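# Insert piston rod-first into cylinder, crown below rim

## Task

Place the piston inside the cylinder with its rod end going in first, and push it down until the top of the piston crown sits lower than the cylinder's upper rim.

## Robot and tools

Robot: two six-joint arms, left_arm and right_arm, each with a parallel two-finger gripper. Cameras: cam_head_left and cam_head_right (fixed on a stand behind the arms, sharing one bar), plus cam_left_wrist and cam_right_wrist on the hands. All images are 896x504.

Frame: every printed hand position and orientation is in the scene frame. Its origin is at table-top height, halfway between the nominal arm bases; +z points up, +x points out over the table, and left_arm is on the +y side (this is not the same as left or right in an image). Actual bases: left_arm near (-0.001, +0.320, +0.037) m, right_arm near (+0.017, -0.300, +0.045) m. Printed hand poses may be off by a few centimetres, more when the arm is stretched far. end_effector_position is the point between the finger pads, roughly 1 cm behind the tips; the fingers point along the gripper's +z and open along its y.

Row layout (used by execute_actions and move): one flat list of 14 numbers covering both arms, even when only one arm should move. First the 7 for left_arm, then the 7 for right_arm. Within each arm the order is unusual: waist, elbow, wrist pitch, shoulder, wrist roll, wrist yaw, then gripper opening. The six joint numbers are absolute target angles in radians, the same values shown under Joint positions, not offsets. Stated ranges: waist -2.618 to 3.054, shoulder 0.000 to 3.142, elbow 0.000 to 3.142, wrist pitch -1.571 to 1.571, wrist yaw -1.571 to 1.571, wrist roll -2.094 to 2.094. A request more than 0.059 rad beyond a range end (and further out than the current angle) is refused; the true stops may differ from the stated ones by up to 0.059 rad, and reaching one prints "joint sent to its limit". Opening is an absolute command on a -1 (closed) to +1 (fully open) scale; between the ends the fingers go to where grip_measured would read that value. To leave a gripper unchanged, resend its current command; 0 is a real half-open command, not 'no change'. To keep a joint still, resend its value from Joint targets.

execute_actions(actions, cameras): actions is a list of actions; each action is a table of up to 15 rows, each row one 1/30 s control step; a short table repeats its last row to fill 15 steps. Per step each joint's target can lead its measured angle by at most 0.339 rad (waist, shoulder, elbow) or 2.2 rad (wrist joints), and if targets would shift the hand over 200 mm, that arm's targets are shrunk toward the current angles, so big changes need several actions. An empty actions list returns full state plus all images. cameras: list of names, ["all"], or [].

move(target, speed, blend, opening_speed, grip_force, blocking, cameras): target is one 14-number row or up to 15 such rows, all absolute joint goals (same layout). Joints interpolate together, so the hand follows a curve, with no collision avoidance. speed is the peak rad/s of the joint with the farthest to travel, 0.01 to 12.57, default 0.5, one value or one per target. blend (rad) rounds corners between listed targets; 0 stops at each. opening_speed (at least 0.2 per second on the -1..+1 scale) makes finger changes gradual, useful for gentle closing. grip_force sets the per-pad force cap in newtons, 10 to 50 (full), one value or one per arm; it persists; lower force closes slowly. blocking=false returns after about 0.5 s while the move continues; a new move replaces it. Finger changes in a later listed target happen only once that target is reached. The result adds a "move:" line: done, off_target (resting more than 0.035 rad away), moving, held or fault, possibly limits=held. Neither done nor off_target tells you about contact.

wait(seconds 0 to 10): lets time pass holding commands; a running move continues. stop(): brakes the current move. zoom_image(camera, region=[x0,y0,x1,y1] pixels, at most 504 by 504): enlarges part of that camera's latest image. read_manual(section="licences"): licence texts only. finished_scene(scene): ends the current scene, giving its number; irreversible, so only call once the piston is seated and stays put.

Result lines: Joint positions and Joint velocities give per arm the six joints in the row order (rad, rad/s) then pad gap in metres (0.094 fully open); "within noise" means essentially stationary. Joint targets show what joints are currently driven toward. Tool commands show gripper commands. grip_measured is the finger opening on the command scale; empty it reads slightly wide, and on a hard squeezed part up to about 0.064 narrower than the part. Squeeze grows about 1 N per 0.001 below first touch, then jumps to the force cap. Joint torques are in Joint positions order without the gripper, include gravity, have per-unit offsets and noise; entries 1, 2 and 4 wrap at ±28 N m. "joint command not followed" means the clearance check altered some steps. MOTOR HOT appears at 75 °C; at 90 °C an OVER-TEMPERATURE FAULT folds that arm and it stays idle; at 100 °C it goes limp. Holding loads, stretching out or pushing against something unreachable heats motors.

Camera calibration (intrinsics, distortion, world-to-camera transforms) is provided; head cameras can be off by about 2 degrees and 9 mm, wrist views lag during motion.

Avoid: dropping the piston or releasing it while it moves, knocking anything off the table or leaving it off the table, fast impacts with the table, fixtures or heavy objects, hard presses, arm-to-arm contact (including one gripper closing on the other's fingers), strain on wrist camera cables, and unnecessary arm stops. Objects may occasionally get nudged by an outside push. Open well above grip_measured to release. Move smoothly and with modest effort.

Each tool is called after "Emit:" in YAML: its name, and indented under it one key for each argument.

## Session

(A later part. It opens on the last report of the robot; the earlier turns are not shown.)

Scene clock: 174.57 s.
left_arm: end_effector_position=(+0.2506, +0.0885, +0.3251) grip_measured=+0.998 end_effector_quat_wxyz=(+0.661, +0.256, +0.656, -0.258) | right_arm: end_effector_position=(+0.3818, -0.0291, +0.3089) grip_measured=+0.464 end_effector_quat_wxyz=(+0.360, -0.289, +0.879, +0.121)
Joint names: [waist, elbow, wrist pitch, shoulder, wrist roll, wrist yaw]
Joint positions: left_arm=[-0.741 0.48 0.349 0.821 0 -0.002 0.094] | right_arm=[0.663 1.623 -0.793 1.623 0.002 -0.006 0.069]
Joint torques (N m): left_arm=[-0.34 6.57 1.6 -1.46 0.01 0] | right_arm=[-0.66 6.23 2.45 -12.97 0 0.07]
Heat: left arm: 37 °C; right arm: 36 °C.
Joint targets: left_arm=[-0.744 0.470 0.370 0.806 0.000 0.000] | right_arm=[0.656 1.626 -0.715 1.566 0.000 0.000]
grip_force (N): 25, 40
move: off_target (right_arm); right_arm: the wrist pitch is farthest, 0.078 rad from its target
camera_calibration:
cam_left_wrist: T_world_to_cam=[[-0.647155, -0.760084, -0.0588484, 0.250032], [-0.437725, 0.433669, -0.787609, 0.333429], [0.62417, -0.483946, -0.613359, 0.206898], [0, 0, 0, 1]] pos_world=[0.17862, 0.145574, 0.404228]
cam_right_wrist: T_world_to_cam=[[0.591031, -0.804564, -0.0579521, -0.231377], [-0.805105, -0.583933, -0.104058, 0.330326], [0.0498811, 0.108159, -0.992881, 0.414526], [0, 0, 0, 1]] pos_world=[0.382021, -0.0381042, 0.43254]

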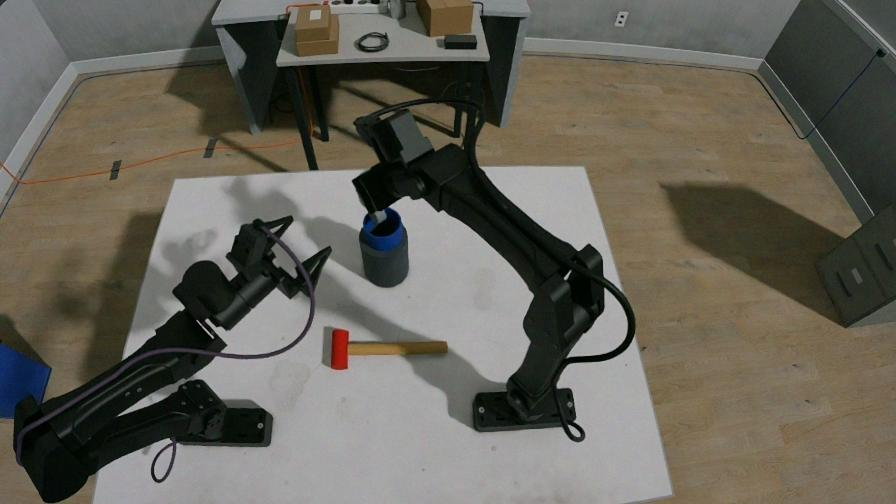

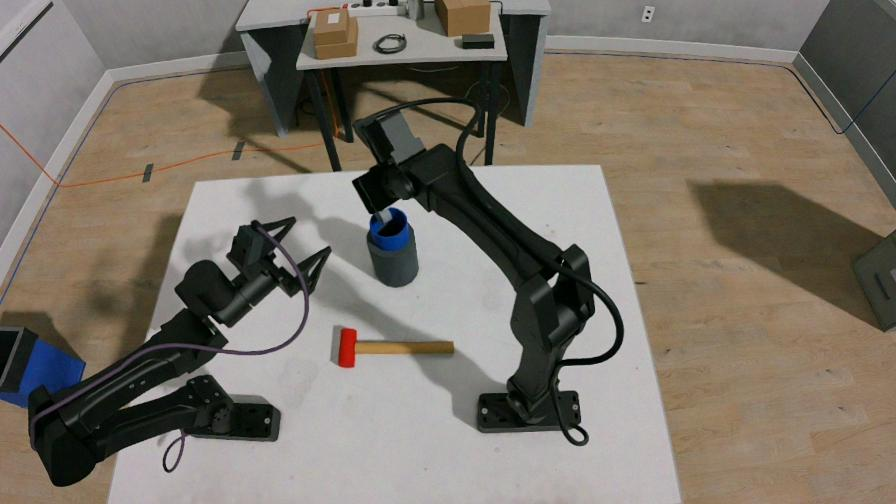

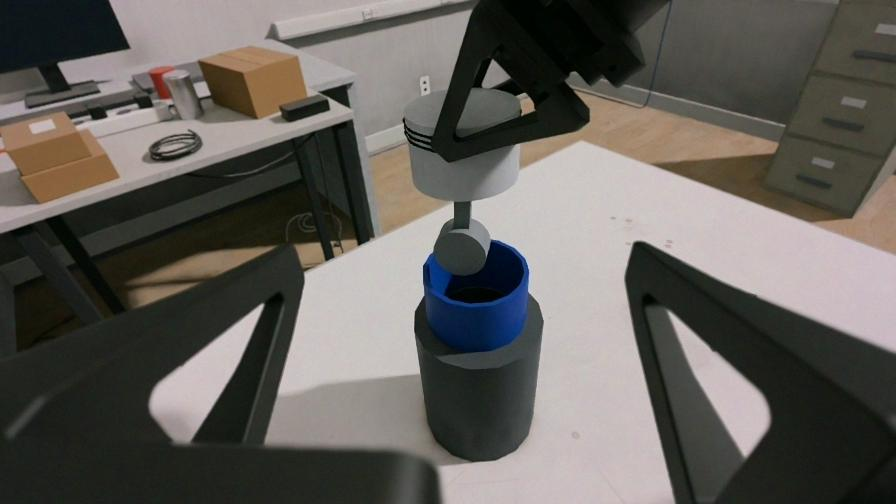

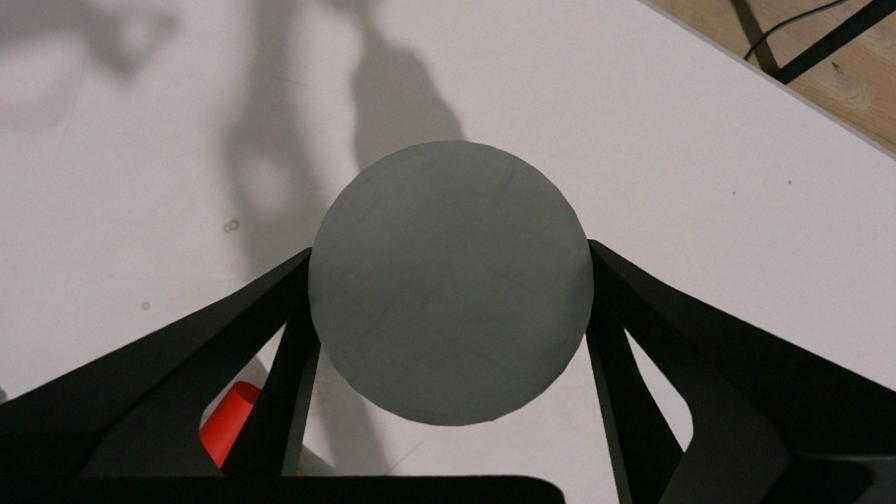

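Emit:
move:
  target: [-0.744, 0.47, 0.37, 0.806, 0.0, 0.0, 1.0, 0.652, 1.526, -0.643, 1.520, 0.0, 0.0, 0.2]
  speed: 0.2
  cameras: ["cam_left_wrist", "cam_head_left", "cam_head_right"]

Emit:
zoom_image:
  camera: "cam_left_wrist"
  region: [390, 80, 570, 360]

Emit:
zoom_image:
  camera: "cam_head_left"
  region: [345, 170, 435, 260]

Emit:
zoom_image:
  camera: "cam_head_right"
  region: [350, 170, 440, 260]

Scene clock: 179.00 s.
left_arm: end_effector_position=(+0.2506, +0.0885, +0.3251) grip_measured=+0.998 end_effector_quat_wxyz=(+0.661, +0.256, +0.656, -0.258) | right_arm: end_effector_position=(+0.3778, -0.0344, +0.2993) grip_measured=+0.464 end_effector_quat_wxyz=(+0.368, -0.286, +0.876, +0.123)
Joint names: [waist, elbow, wrist pitch, shoulder, wrist roll, wrist yaw]
Joint positions: left_arm=[-0.741 0.48 0.349 0.821 0 -0.002 0.094] | right_arm=[0.658 1.523 -0.722 1.576 0.002 -0.006 0.069]
Joint torques (N m): left_arm=[-0.34 6.56 1.6 -1.48 0.01 0] | right_arm=[-0.59 6.28 2.49 -12.41 -0.04 0.05]
Heat: left arm: 37 °C; right arm: 37 °C.
Joint targets: left_arm=[-0.744 0.470 0.370 0.806 0.000 0.000] | right_arm=[0.652 1.526 -0.643 1.520 0.000 0.000]
grip_force (N): 25, 40
move: off_target (right_arm); right_arm: the wrist pitch is farthest, 0.079 rad from its target
camera_calibration:
cam_left_wrist: T_world_to_cam=[[-0.647155, -0.760084, -0.0588484, 0.250032], [-0.437725, 0.433669, -0.787609, 0.333429], [0.62417, -0.483946, -0.613359, 0.206898], [0, 0, 0, 1]] pos_world=[0.17862, 0.145574, 0.404228]
Images, in order (width x height): cam_head_left 896x504, cam_head_right 896x504, cam_left_wrist 896x504.

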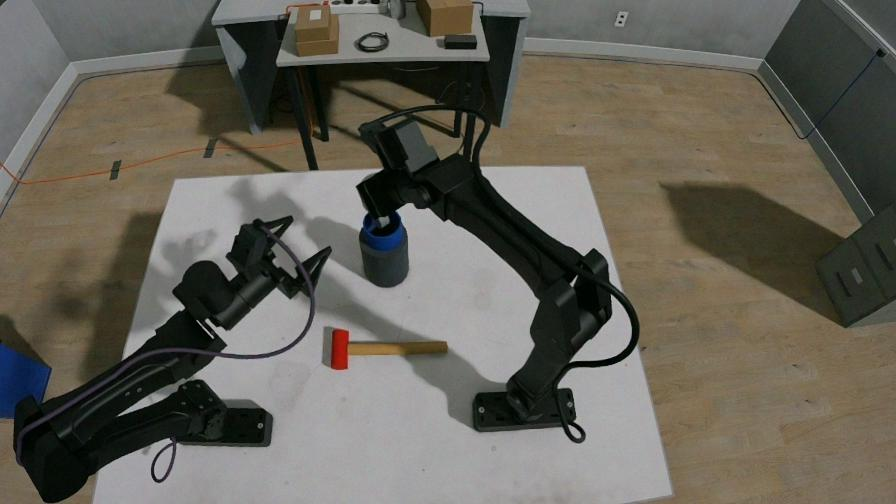

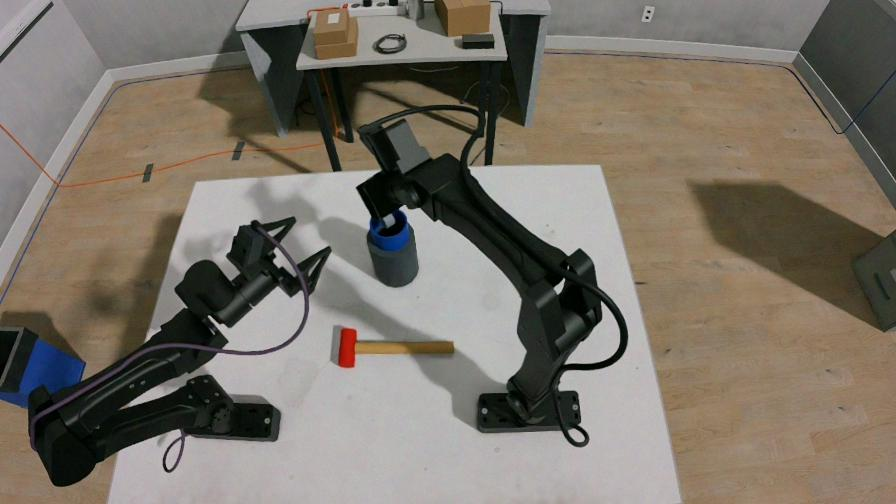

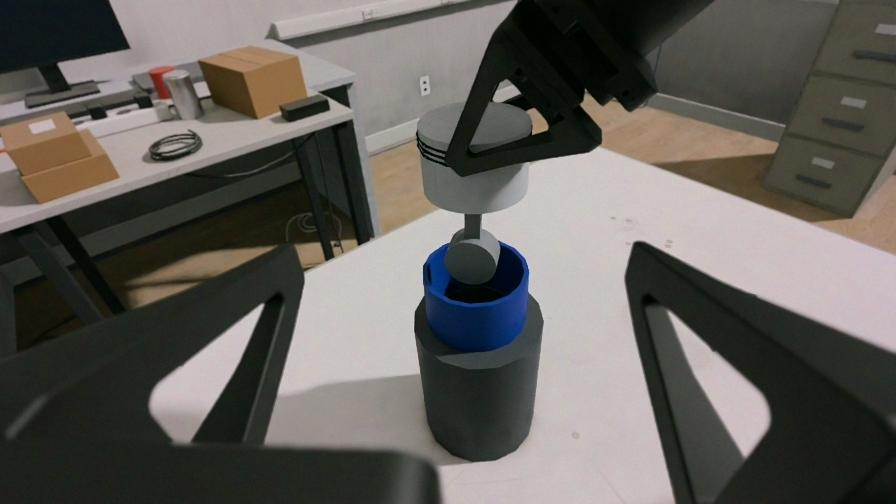

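Scaled by 1.800 from the camera's 896x504 image, which has a finer 1280x720 frame.

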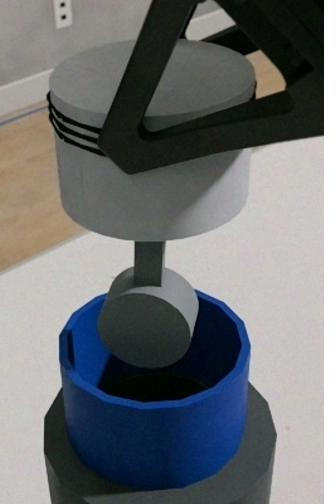

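Scaled by 5.600 from the camera's 896x504 image, which has a finer 1280x720 frame.

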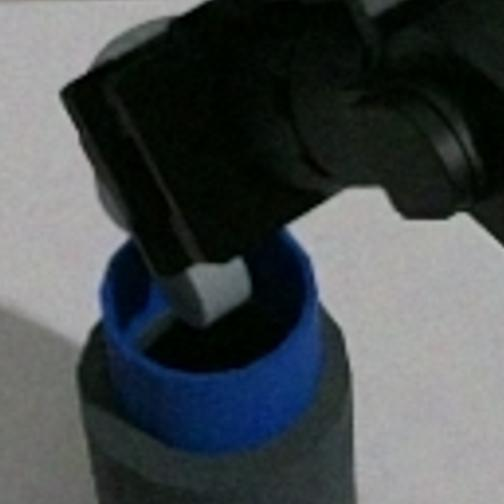

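Scaled by 5.600 from the camera's 896x504 image, which has a finer 1280x720 frame.

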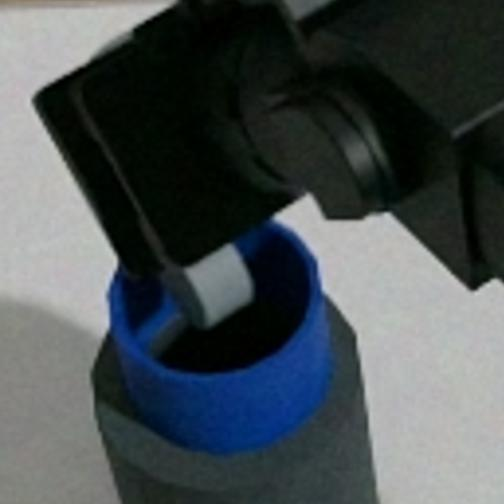

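Emit:
move:
  target: [-0.744, 0.47, 0.37, 0.806, 0.0, 0.0, 1.0, 0.652, 1.300, -0.432, 1.509, 0.0, 0.0, 0.2]
  speed: 0.15
  cameras: ["cam_left_wrist", "cam_head_left", "cam_head_right", "cam_right_wrist"]

Emit:
zoom_image:
  camera: "cam_left_wrist"
  region: [390, 100, 570, 360]

Emit:
zoom_image:
  camera: "cam_head_left"
  region: [345, 170, 435, 260]

Emit:
zoom_image:
  camera: "cam_head_right"
  region: [350, 170, 440, 260]

Scene clock: 185.60 s.
left_arm: end_effector_position=(+0.2506, +0.0885, +0.3251) grip_measured=+0.998 end_effector_quat_wxyz=(+0.661, +0.256, +0.656, -0.258) | right_arm: end_effector_position=(+0.3782, -0.0340, +0.2445) grip_measured=+0.464 end_effector_quat_wxyz=(+0.366, -0.286, +0.877, +0.123)
Joint names: [waist, elbow, wrist pitch, shoulder, wrist roll, wrist yaw]
Joint positions: left_arm=[-0.741 0.48 0.349 0.821 0 -0.002 0.094] | right_arm=[0.658 1.296 -0.51 1.564 0.002 -0.006 0.069]
Joint torques (N m): left_arm=[-0.34 6.56 1.6 -1.47 0 0] | right_arm=[-0.61 6.41 2.48 -12.49 0 0.06]
Heat: left arm: 37 °C; right arm: 37 °C.
Joint targets: left_arm=[-0.744 0.470 0.370 0.806 0.000 0.000] | right_arm=[0.652 1.300 -0.432 1.509 0.000 0.000]
grip_force (N): 25, 40
move: off_target (right_arm); right_arm: the wrist pitch is farthest, 0.078 rad from its target
camera_calibration:
cam_left_wrist: T_world_to_cam=[[-0.647155, -0.760084, -0.0588484, 0.250032], [-0.437725, 0.433669, -0.787609, 0.333429], [0.62417, -0.483946, -0.613359, 0.206898], [0, 0, 0, 1]] pos_world=[0.17862, 0.145574, 0.404228]
cam_right_wrist: T_world_to_cam=[[0.588262, -0.806593, -0.0579252, -0.236015], [-0.806344, -0.579634, -0.117618, 0.321827], [0.0612948, 0.115898, -0.991368, 0.346954], [0, 0, 0, 1]] pos_world=[0.377075, -0.0440381, 0.368141]

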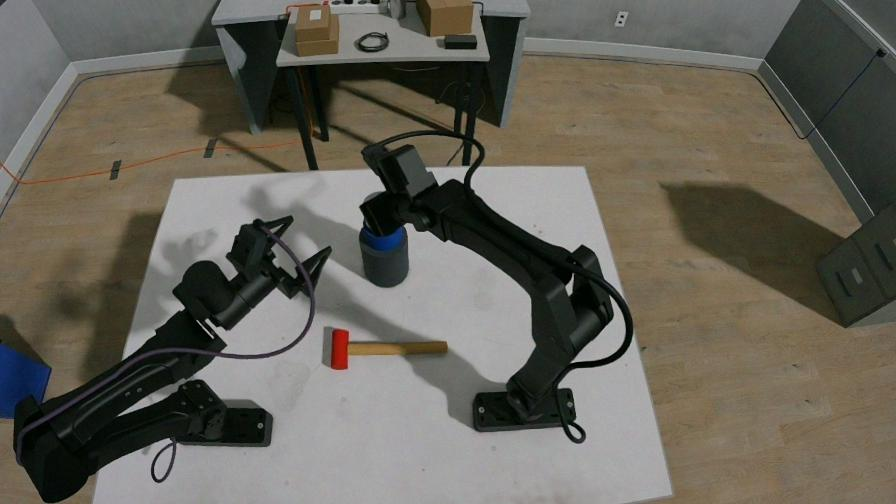

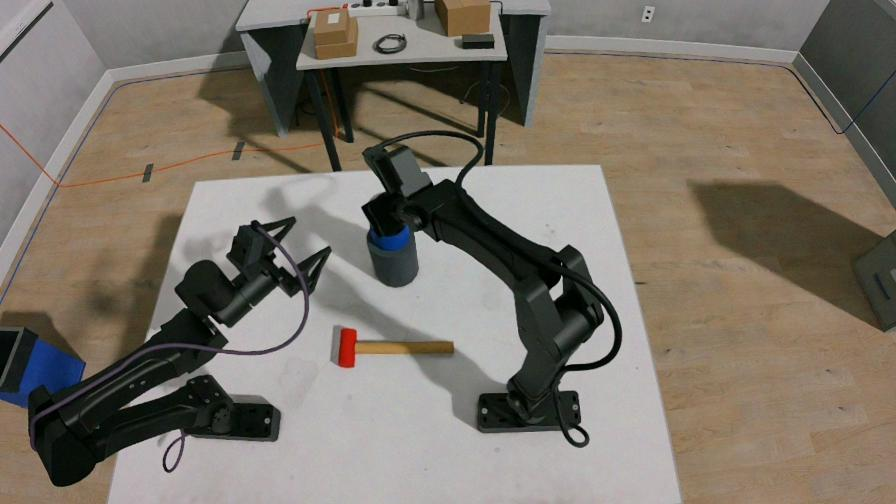

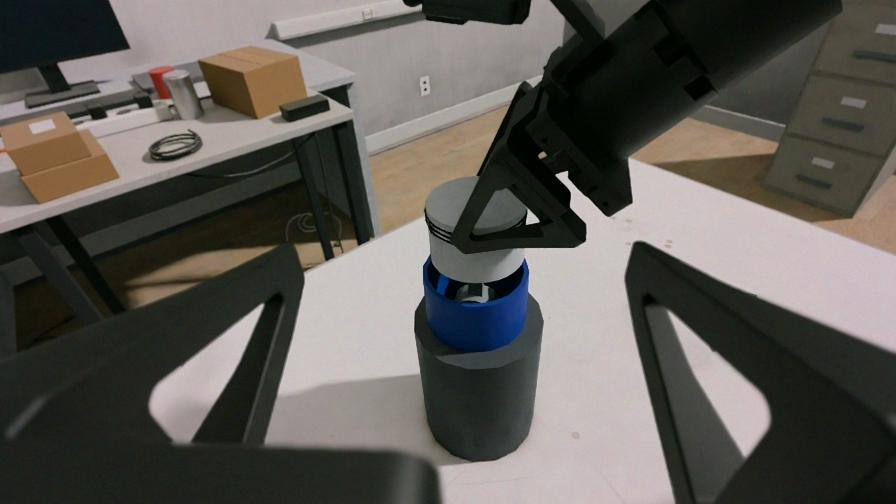

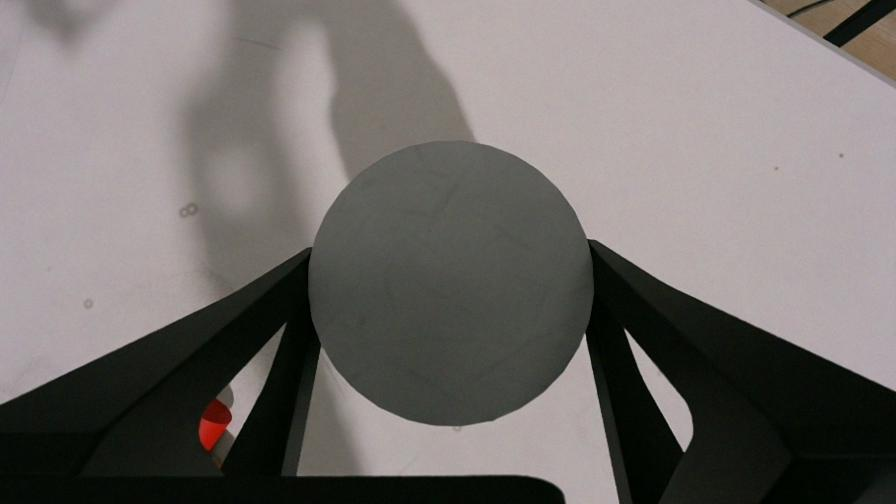

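Scaled by 1.938 from the camera's 896x504 image, which has a finer 1280x720 frame.

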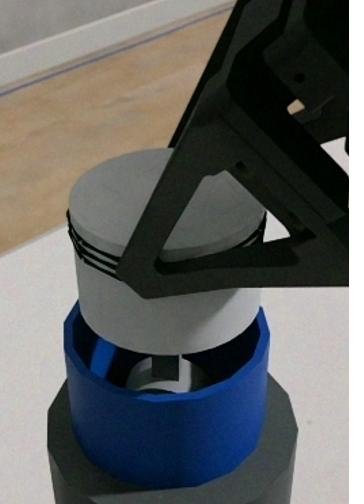

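Scaled by 5.600 from the camera's 896x504 image, which has a finer 1280x720 frame.

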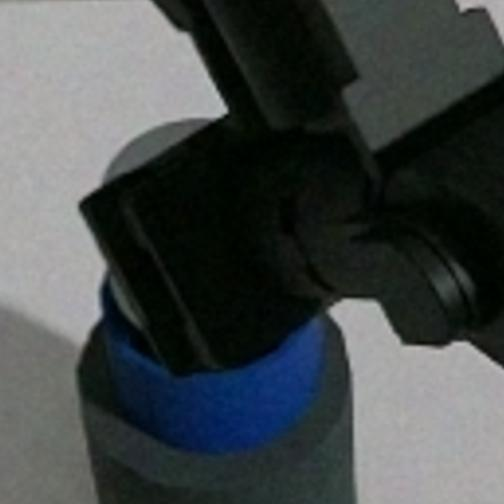

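Scaled by 5.600 from the camera's 896x504 image, which has a finer 1280x720 frame.

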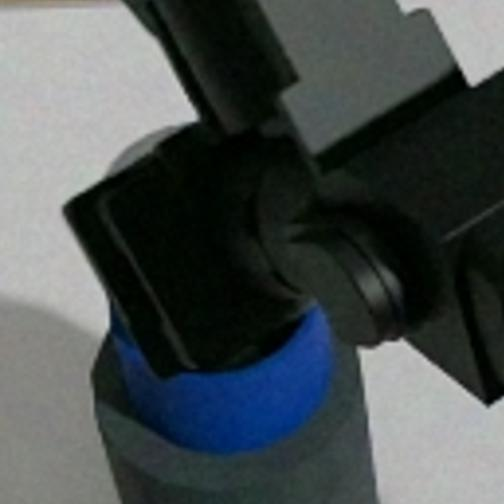

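Emit:
move:
  target: [-0.744, 0.47, 0.37, 0.806, 0.0, 0.0, 1.0, 0.652, 1.243, -0.3725, 1.509, 0.0, 0.0, 0.2]
  speed: 0.08
  cameras: ["cam_left_wrist", "cam_head_left"]

Emit:
zoom_image:
  camera: "cam_left_wrist"
  region: [400, 170, 560, 370]

Emit:
zoom_image:
  camera: "cam_head_left"
  region: [345, 170, 435, 260]

Scene clock: 189.33 s.
left_arm: end_effector_position=(+0.2506, +0.0885, +0.3251) grip_measured=+0.998 end_effector_quat_wxyz=(+0.661, +0.256, +0.656, -0.258) | right_arm: end_effector_position=(+0.3780, -0.0344, +0.2317) grip_measured=+0.464 end_effector_quat_wxyz=(+0.368, -0.286, +0.876, +0.123)
Joint names: [waist, elbow, wrist pitch, shoulder, wrist roll, wrist yaw]
Joint positions: left_arm=[-0.741 0.48 0.349 0.821 0 -0.002 0.094] | right_arm=[0.658 1.24 -0.451 1.562 0.002 -0.006 0.069]
Joint torques (N m): left_arm=[-0.32 6.56 1.6 -1.47 0 0] | right_arm=[-0.61 6.43 2.47 -12.23 0.02 0.06]
Heat: left arm: 38 °C; right arm: 37 °C.
Joint targets: left_arm=[-0.744 0.470 0.370 0.806 0.000 0.000] | right_arm=[0.652 1.243 -0.372 1.509 0.000 0.000]
grip_force (N): 25, 40
move: off_target (right_arm); right_arm: the wrist pitch is farthest, 0.079 rad from its target
camera_calibration:
cam_left_wrist: T_world_to_cam=[[-0.647155, -0.760084, -0.0588484, 0.250032], [-0.437725, 0.433669, -0.787609, 0.333429], [0.62417, -0.483946, -0.613359, 0.206898], [0, 0, 0, 1]] pos_world=[0.17862, 0.145574, 0.404228]
Images, in order (width x height): cam_head_left 896x504, cam_left_wrist 896x504.

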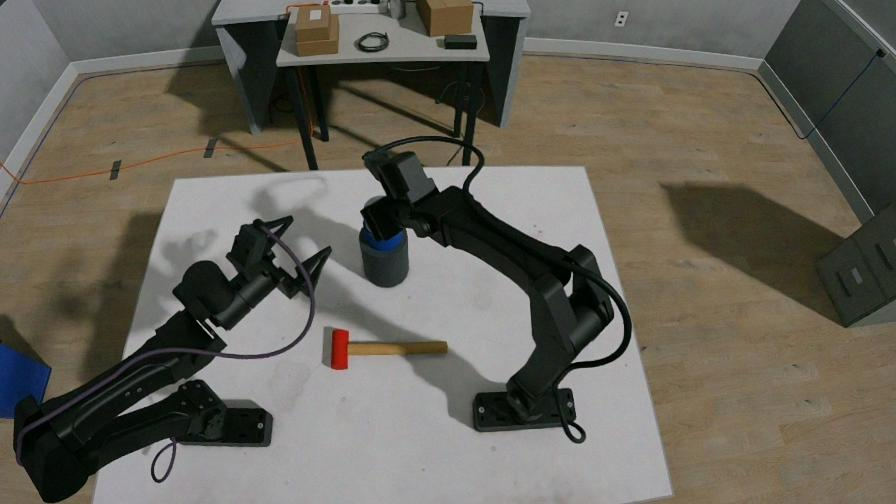

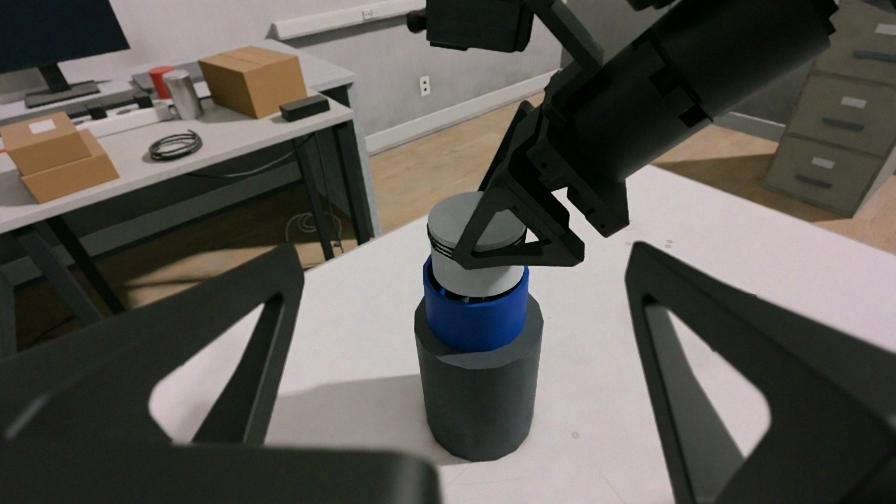

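Scaled by 2.520 from the camera's 896x504 image, which has a finer 1280x720 frame.

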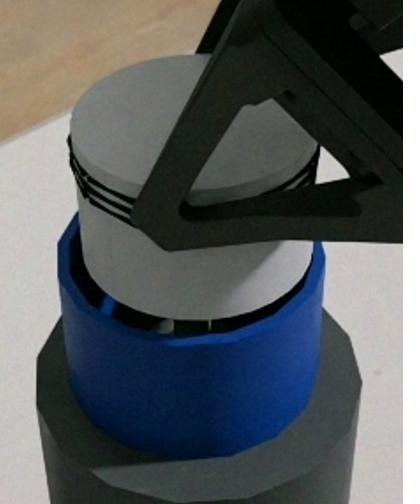

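Scaled by 5.600 from the camera's 896x504 image, which has a finer 1280x720 frame.

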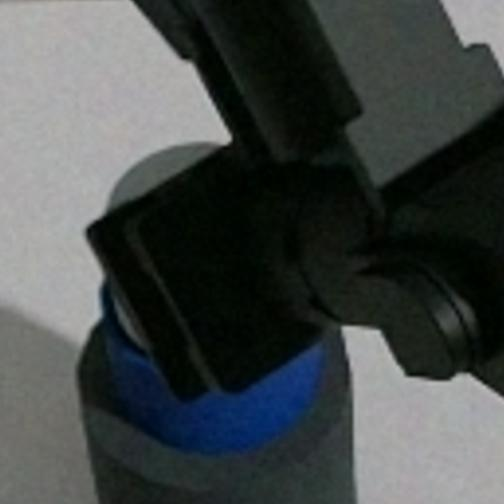

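Emit:
zoom_image:
  camera: "cam_left_wrist"
  region: [415, 235, 540, 325]

Scaled by 4.032 from the camera's 896x504 image, which has a finer 1280x720 frame.

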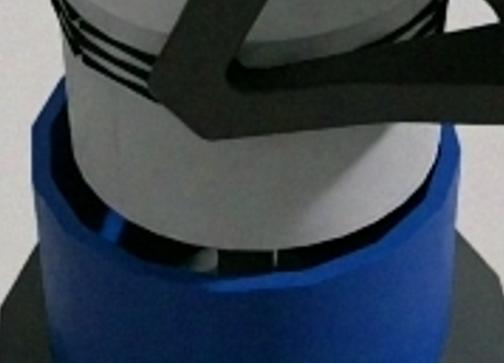

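Emit:
move:
  target: [-0.744, 0.47, 0.37, 0.806, 0.0, 0.0, 1.0, 0.652, 1.203, -0.331, 1.509, 0.0, 0.0, 0.2]
  speed: 0.06
  cameras: ["cam_left_wrist", "cam_head_left"]

Emit:
zoom_image:
  camera: "cam_left_wrist"
  region: [405, 180, 555, 330]

Emit:
zoom_image:
  camera: "cam_head_left"
  region: [345, 170, 435, 260]

Scene clock: 194.50 s.
left_arm: end_effector_position=(+0.2506, +0.0885, +0.3251) grip_measured=+0.998 end_effector_quat_wxyz=(+0.661, +0.256, +0.656, -0.258) | right_arm: end_effector_position=(+0.3787, -0.0339, +0.2259) grip_measured=+0.464 end_effector_quat_wxyz=(+0.374, -0.285, +0.873, +0.125)
Joint names: [waist, elbow, wrist pitch, shoulder, wrist roll, wrist yaw]
Joint positions: left_arm=[-0.741 0.48 0.349 0.821 0 -0.002 0.094] | right_arm=[0.658 1.203 -0.403 1.559 0.002 -0.006 0.069]
Joint torques (N m): left_arm=[-0.34 6.56 1.6 -1.47 0 0] | right_arm=[-0.57 6.06 2.39 -12 -0.02 0.05]
Heat: left arm: 38 °C; right arm: 38 °C.
Joint targets: left_arm=[-0.744 0.470 0.370 0.806 0.000 0.000] | right_arm=[0.652 1.203 -0.331 1.509 0.000 0.000]
grip_force (N): 25, 40
move: off_target (right_arm); right_arm: the wrist pitch is farthest, 0.072 rad from its target
camera_calibration:
cam_left_wrist: T_world_to_cam=[[-0.647155, -0.760084, -0.0588484, 0.250032], [-0.437725, 0.433669, -0.787609, 0.333429], [0.62417, -0.483946, -0.613359, 0.206898], [0, 0, 0, 1]] pos_world=[0.17862, 0.145574, 0.404228]
Images, in order (width x height): cam_head_left 896x504, cam_left_wrist 896x504.

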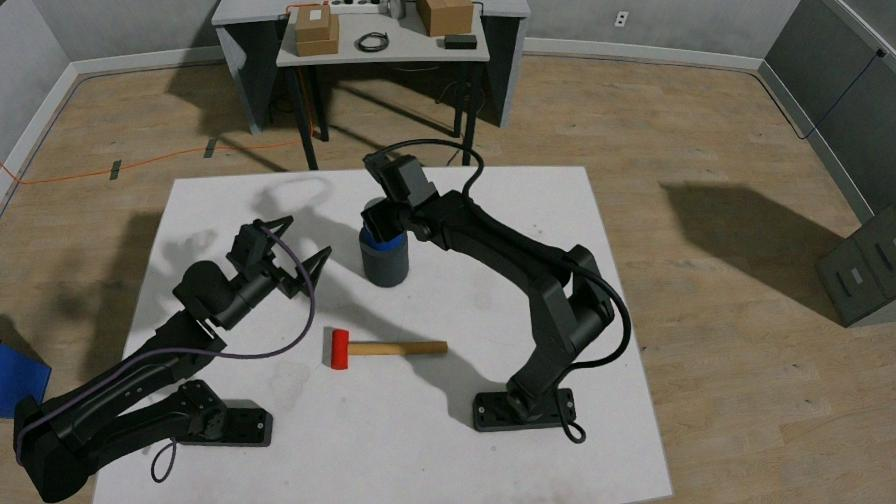

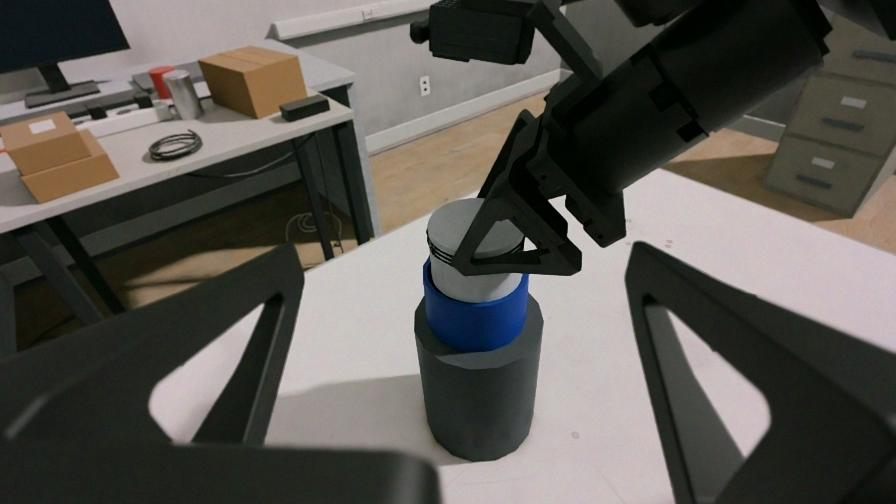

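Scaled by 3.360 from the camera's 896x504 image, which has a finer 1280x720 frame.

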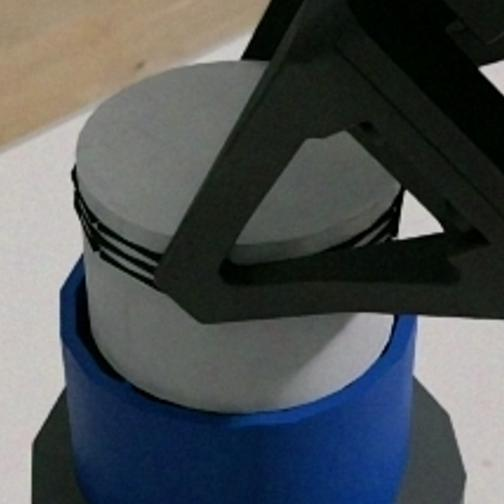

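Scaled by 5.600 from the camera's 896x504 image, which has a finer 1280x720 frame.

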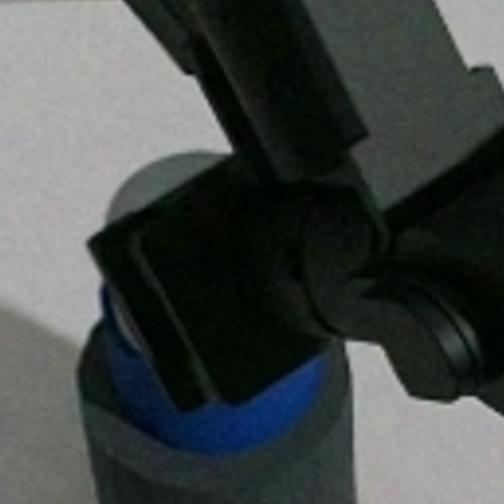

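Emit:
move:
  target: [-0.744, 0.47, 0.37, 0.806, 0.0, 0.0, 1.0, 0.652, 1.162, -0.295, 1.509, 0.0, 0.0, 0.2]
  speed: 0.06
  cameras: ["cam_left_wrist", "cam_head_left"]

Emit:
zoom_image:
  camera: "cam_left_wrist"
  region: [405, 180, 555, 330]

Scene clock: 196.53 s.
left_arm: end_effector_position=(+0.2506, +0.0885, +0.3251) grip_measured=+0.998 end_effector_quat_wxyz=(+0.661, +0.256, +0.656, -0.258) | right_arm: end_effector_position=(+0.3763, -0.0354, +0.2146) grip_measured=+0.464 end_effector_quat_wxyz=(+0.372, -0.285, +0.875, +0.125)
Joint names: [waist, elbow, wrist pitch, shoulder, wrist roll, wrist yaw]
Joint positions: left_arm=[-0.741 0.48 0.349 0.821 0 -0.002 0.094] | right_arm=[0.658 1.161 -0.368 1.558 0.002 -0.006 0.069]
Joint torques (N m): left_arm=[-0.35 6.56 1.61 -1.47 0.01 0] | right_arm=[-0.51 6.17 2.44 -11.77 -0.01 0.05]
Heat: left arm: 38 °C; right arm: 38 °C.
Joint targets: left_arm=[-0.744 0.470 0.370 0.806 0.000 0.000] | right_arm=[0.652 1.162 -0.295 1.509 0.000 0.000]
grip_force (N): 25, 40
move: off_target (right_arm); right_arm: the wrist pitch is farthest, 0.073 rad from its target
camera_calibration:
cam_left_wrist: T_world_to_cam=[[-0.647155, -0.760084, -0.0588484, 0.250032], [-0.437725, 0.433669, -0.787609, 0.333429], [0.62417, -0.483946, -0.613359, 0.206898], [0, 0, 0, 1]] pos_world=[0.17862, 0.145574, 0.404228]
Images, in order (width x height): cam_head_left 896x504, cam_left_wrist 896x504.

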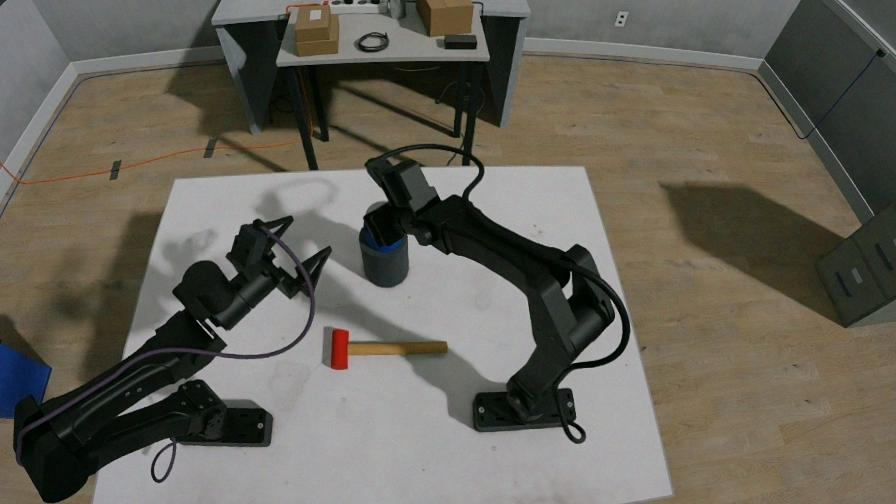

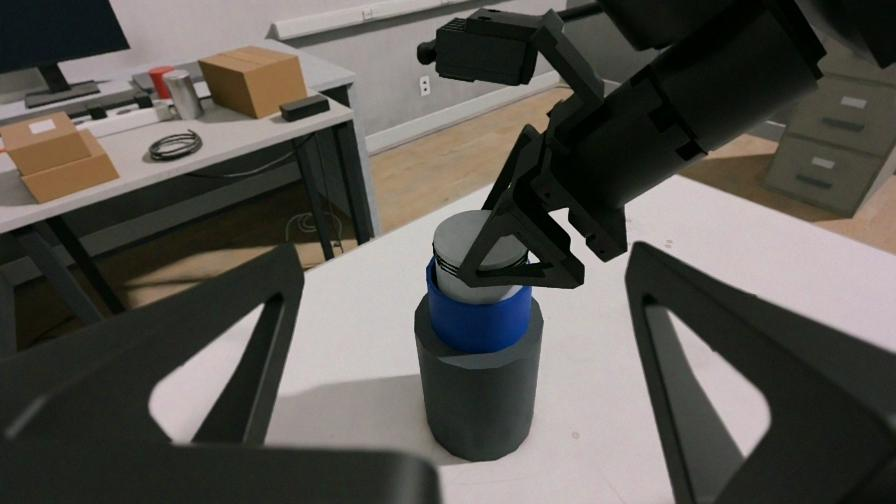

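Scaled by 3.360 from the camera's 896x504 image, which has a finer 1280x720 frame.

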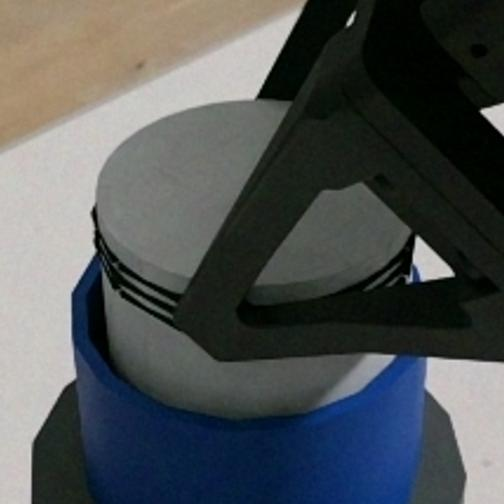

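Emit:
zoom_image:
  camera: "cam_head_left"
  region: [345, 180, 425, 290]

Scaled by 4.582 from the camera's 896x504 image, which has a finer 1280x720 frame.

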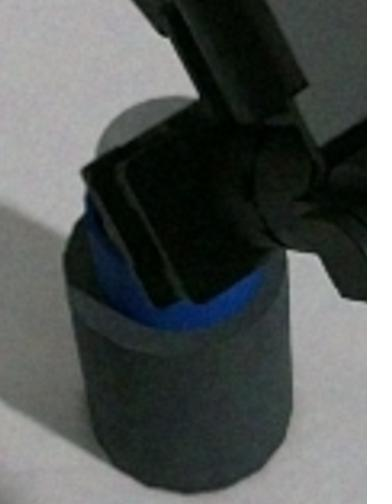

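Emit:
zoom_image:
  camera: "cam_left_wrist"
  region: [420, 250, 545, 330]

Emit:
execute_actions:
  actions: []
  cameras: ["cam_head_right", "cam_left_wrist", "cam_right_wrist"]

Emit:
zoom_image:
  camera: "cam_head_right"
  region: [350, 180, 430, 290]

Scaled by 4.032 from the camera's 896x504 image, which has a finer 1280x720 frame.

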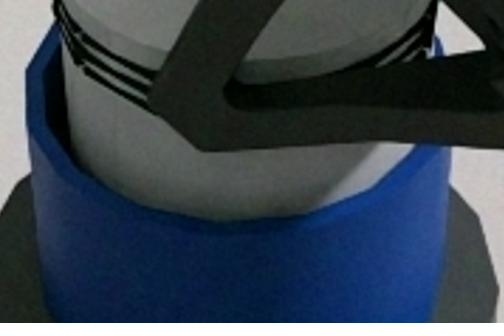

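Scene clock: 198.57 s.
left_arm: end_effector_position=(+0.2506, +0.0885, +0.3251) grip_measured=+0.998 end_effector_quat_wxyz=(+0.661, +0.256, +0.656, -0.258) | right_arm: end_effector_position=(+0.3763, -0.0354, +0.2146) grip_measured=+0.464 end_effector_quat_wxyz=(+0.372, -0.285, +0.875, +0.125)
Joint names: [waist, elbow, wrist pitch, shoulder, wrist roll, wrist yaw]
Joint positions: left_arm=[-0.741 0.48 0.349 0.821 0 -0.002 0.094] | right_arm=[0.658 1.161 -0.368 1.558 0.002 -0.006 0.069]
Joint velocities: within noise
Joint torques (N m): left_arm=[-0.34 6.54 1.6 -1.47 0.01 0] | right_arm=[-0.57 6.2 2.44 -11.71 0 0.07]
Motor temperatures (°C): left_arm=[28 31 38 30 27 27 25] | right_arm=[30 33 38 31 28 29 29]
Heat: left arm: 38 °C; right arm: 38 °C.
Joint targets: left_arm=[-0.744 0.470 0.370 0.806 0.000 0.000] | right_arm=[0.652 1.162 -0.295 1.509 0.000 0.000]
Tool commands: left_gripper/opening=+1.0 right_gripper/opening=+0.2
grip_force (N): 25, 40
camera_calibration:
cam_left_wrist: T_world_to_cam=[[-0.647155, -0.760084, -0.0588484, 0.250032], [-0.437725, 0.433669, -0.787609, 0.333429], [0.62417, -0.483946, -0.613359, 0.206898], [0, 0, 0, 1]] pos_world=[0.17862, 0.145574, 0.404228]
cam_right_wrist: T_world_to_cam=[[0.588899, -0.806129, -0.0579134, -0.237946], [-0.804994, -0.578667, -0.130882, 0.318361], [0.0719952, 0.123696, -0.989705, 0.31348], [0, 0, 0, 1]] pos_world=[0.373836, -0.0463668, 0.338141]
Images, in order (width x height): cam_head_right 896x504, cam_left_wrist 896x504, cam_right_wrist 896x504.

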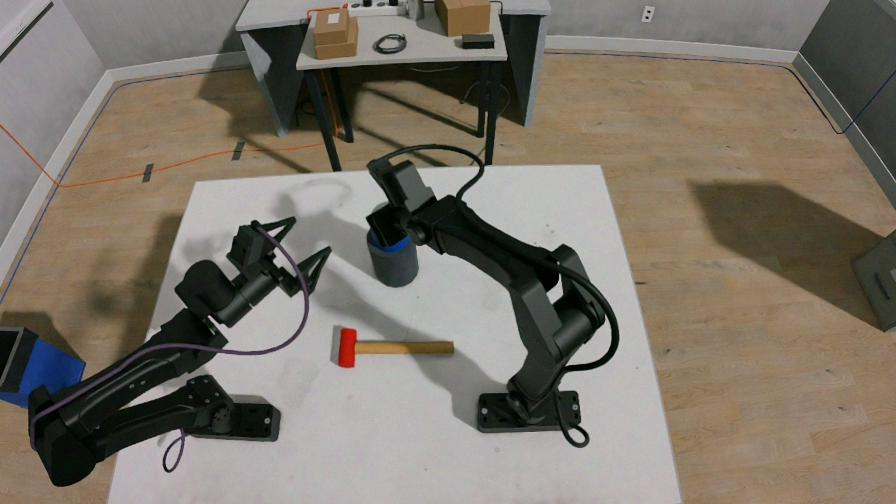

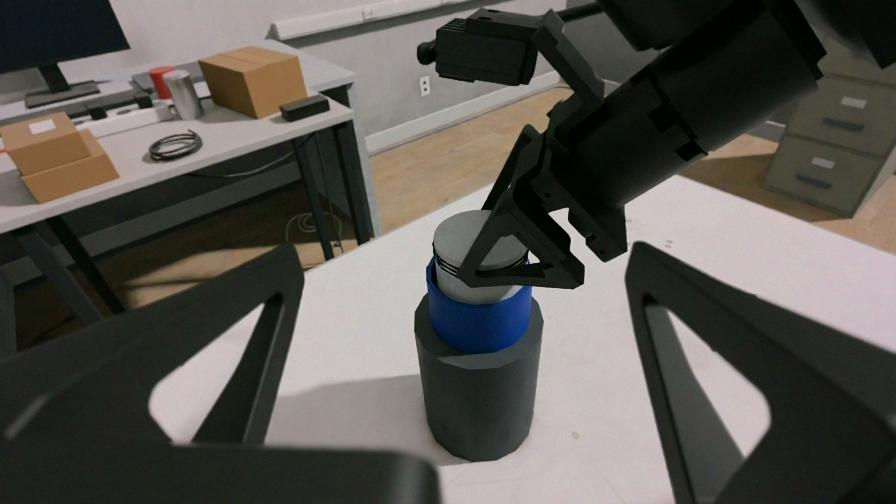

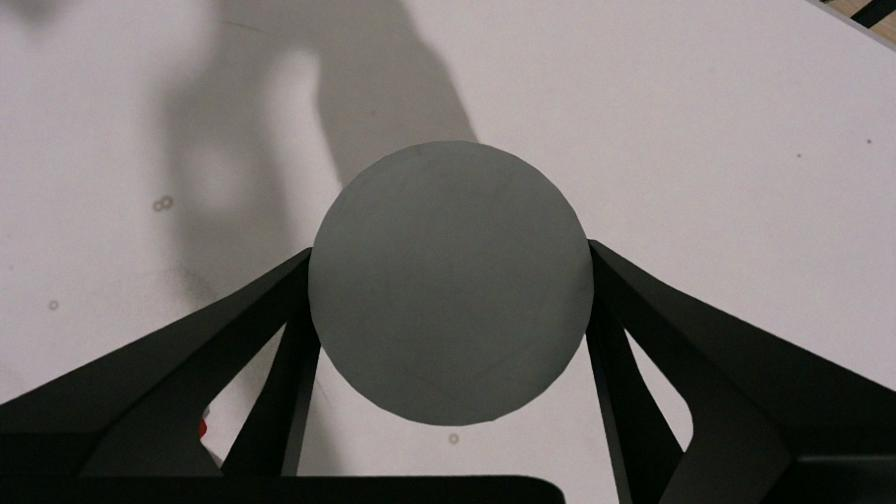

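Scaled by 4.582 from the camera's 896x504 image, which has a finer 1280x720 frame.

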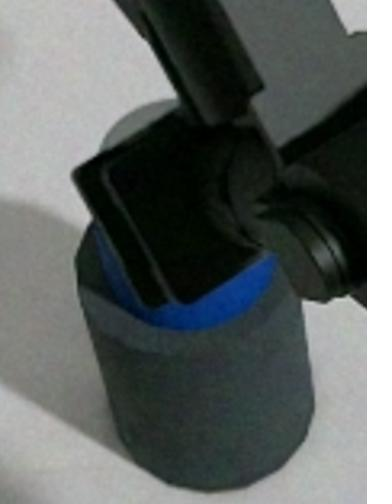

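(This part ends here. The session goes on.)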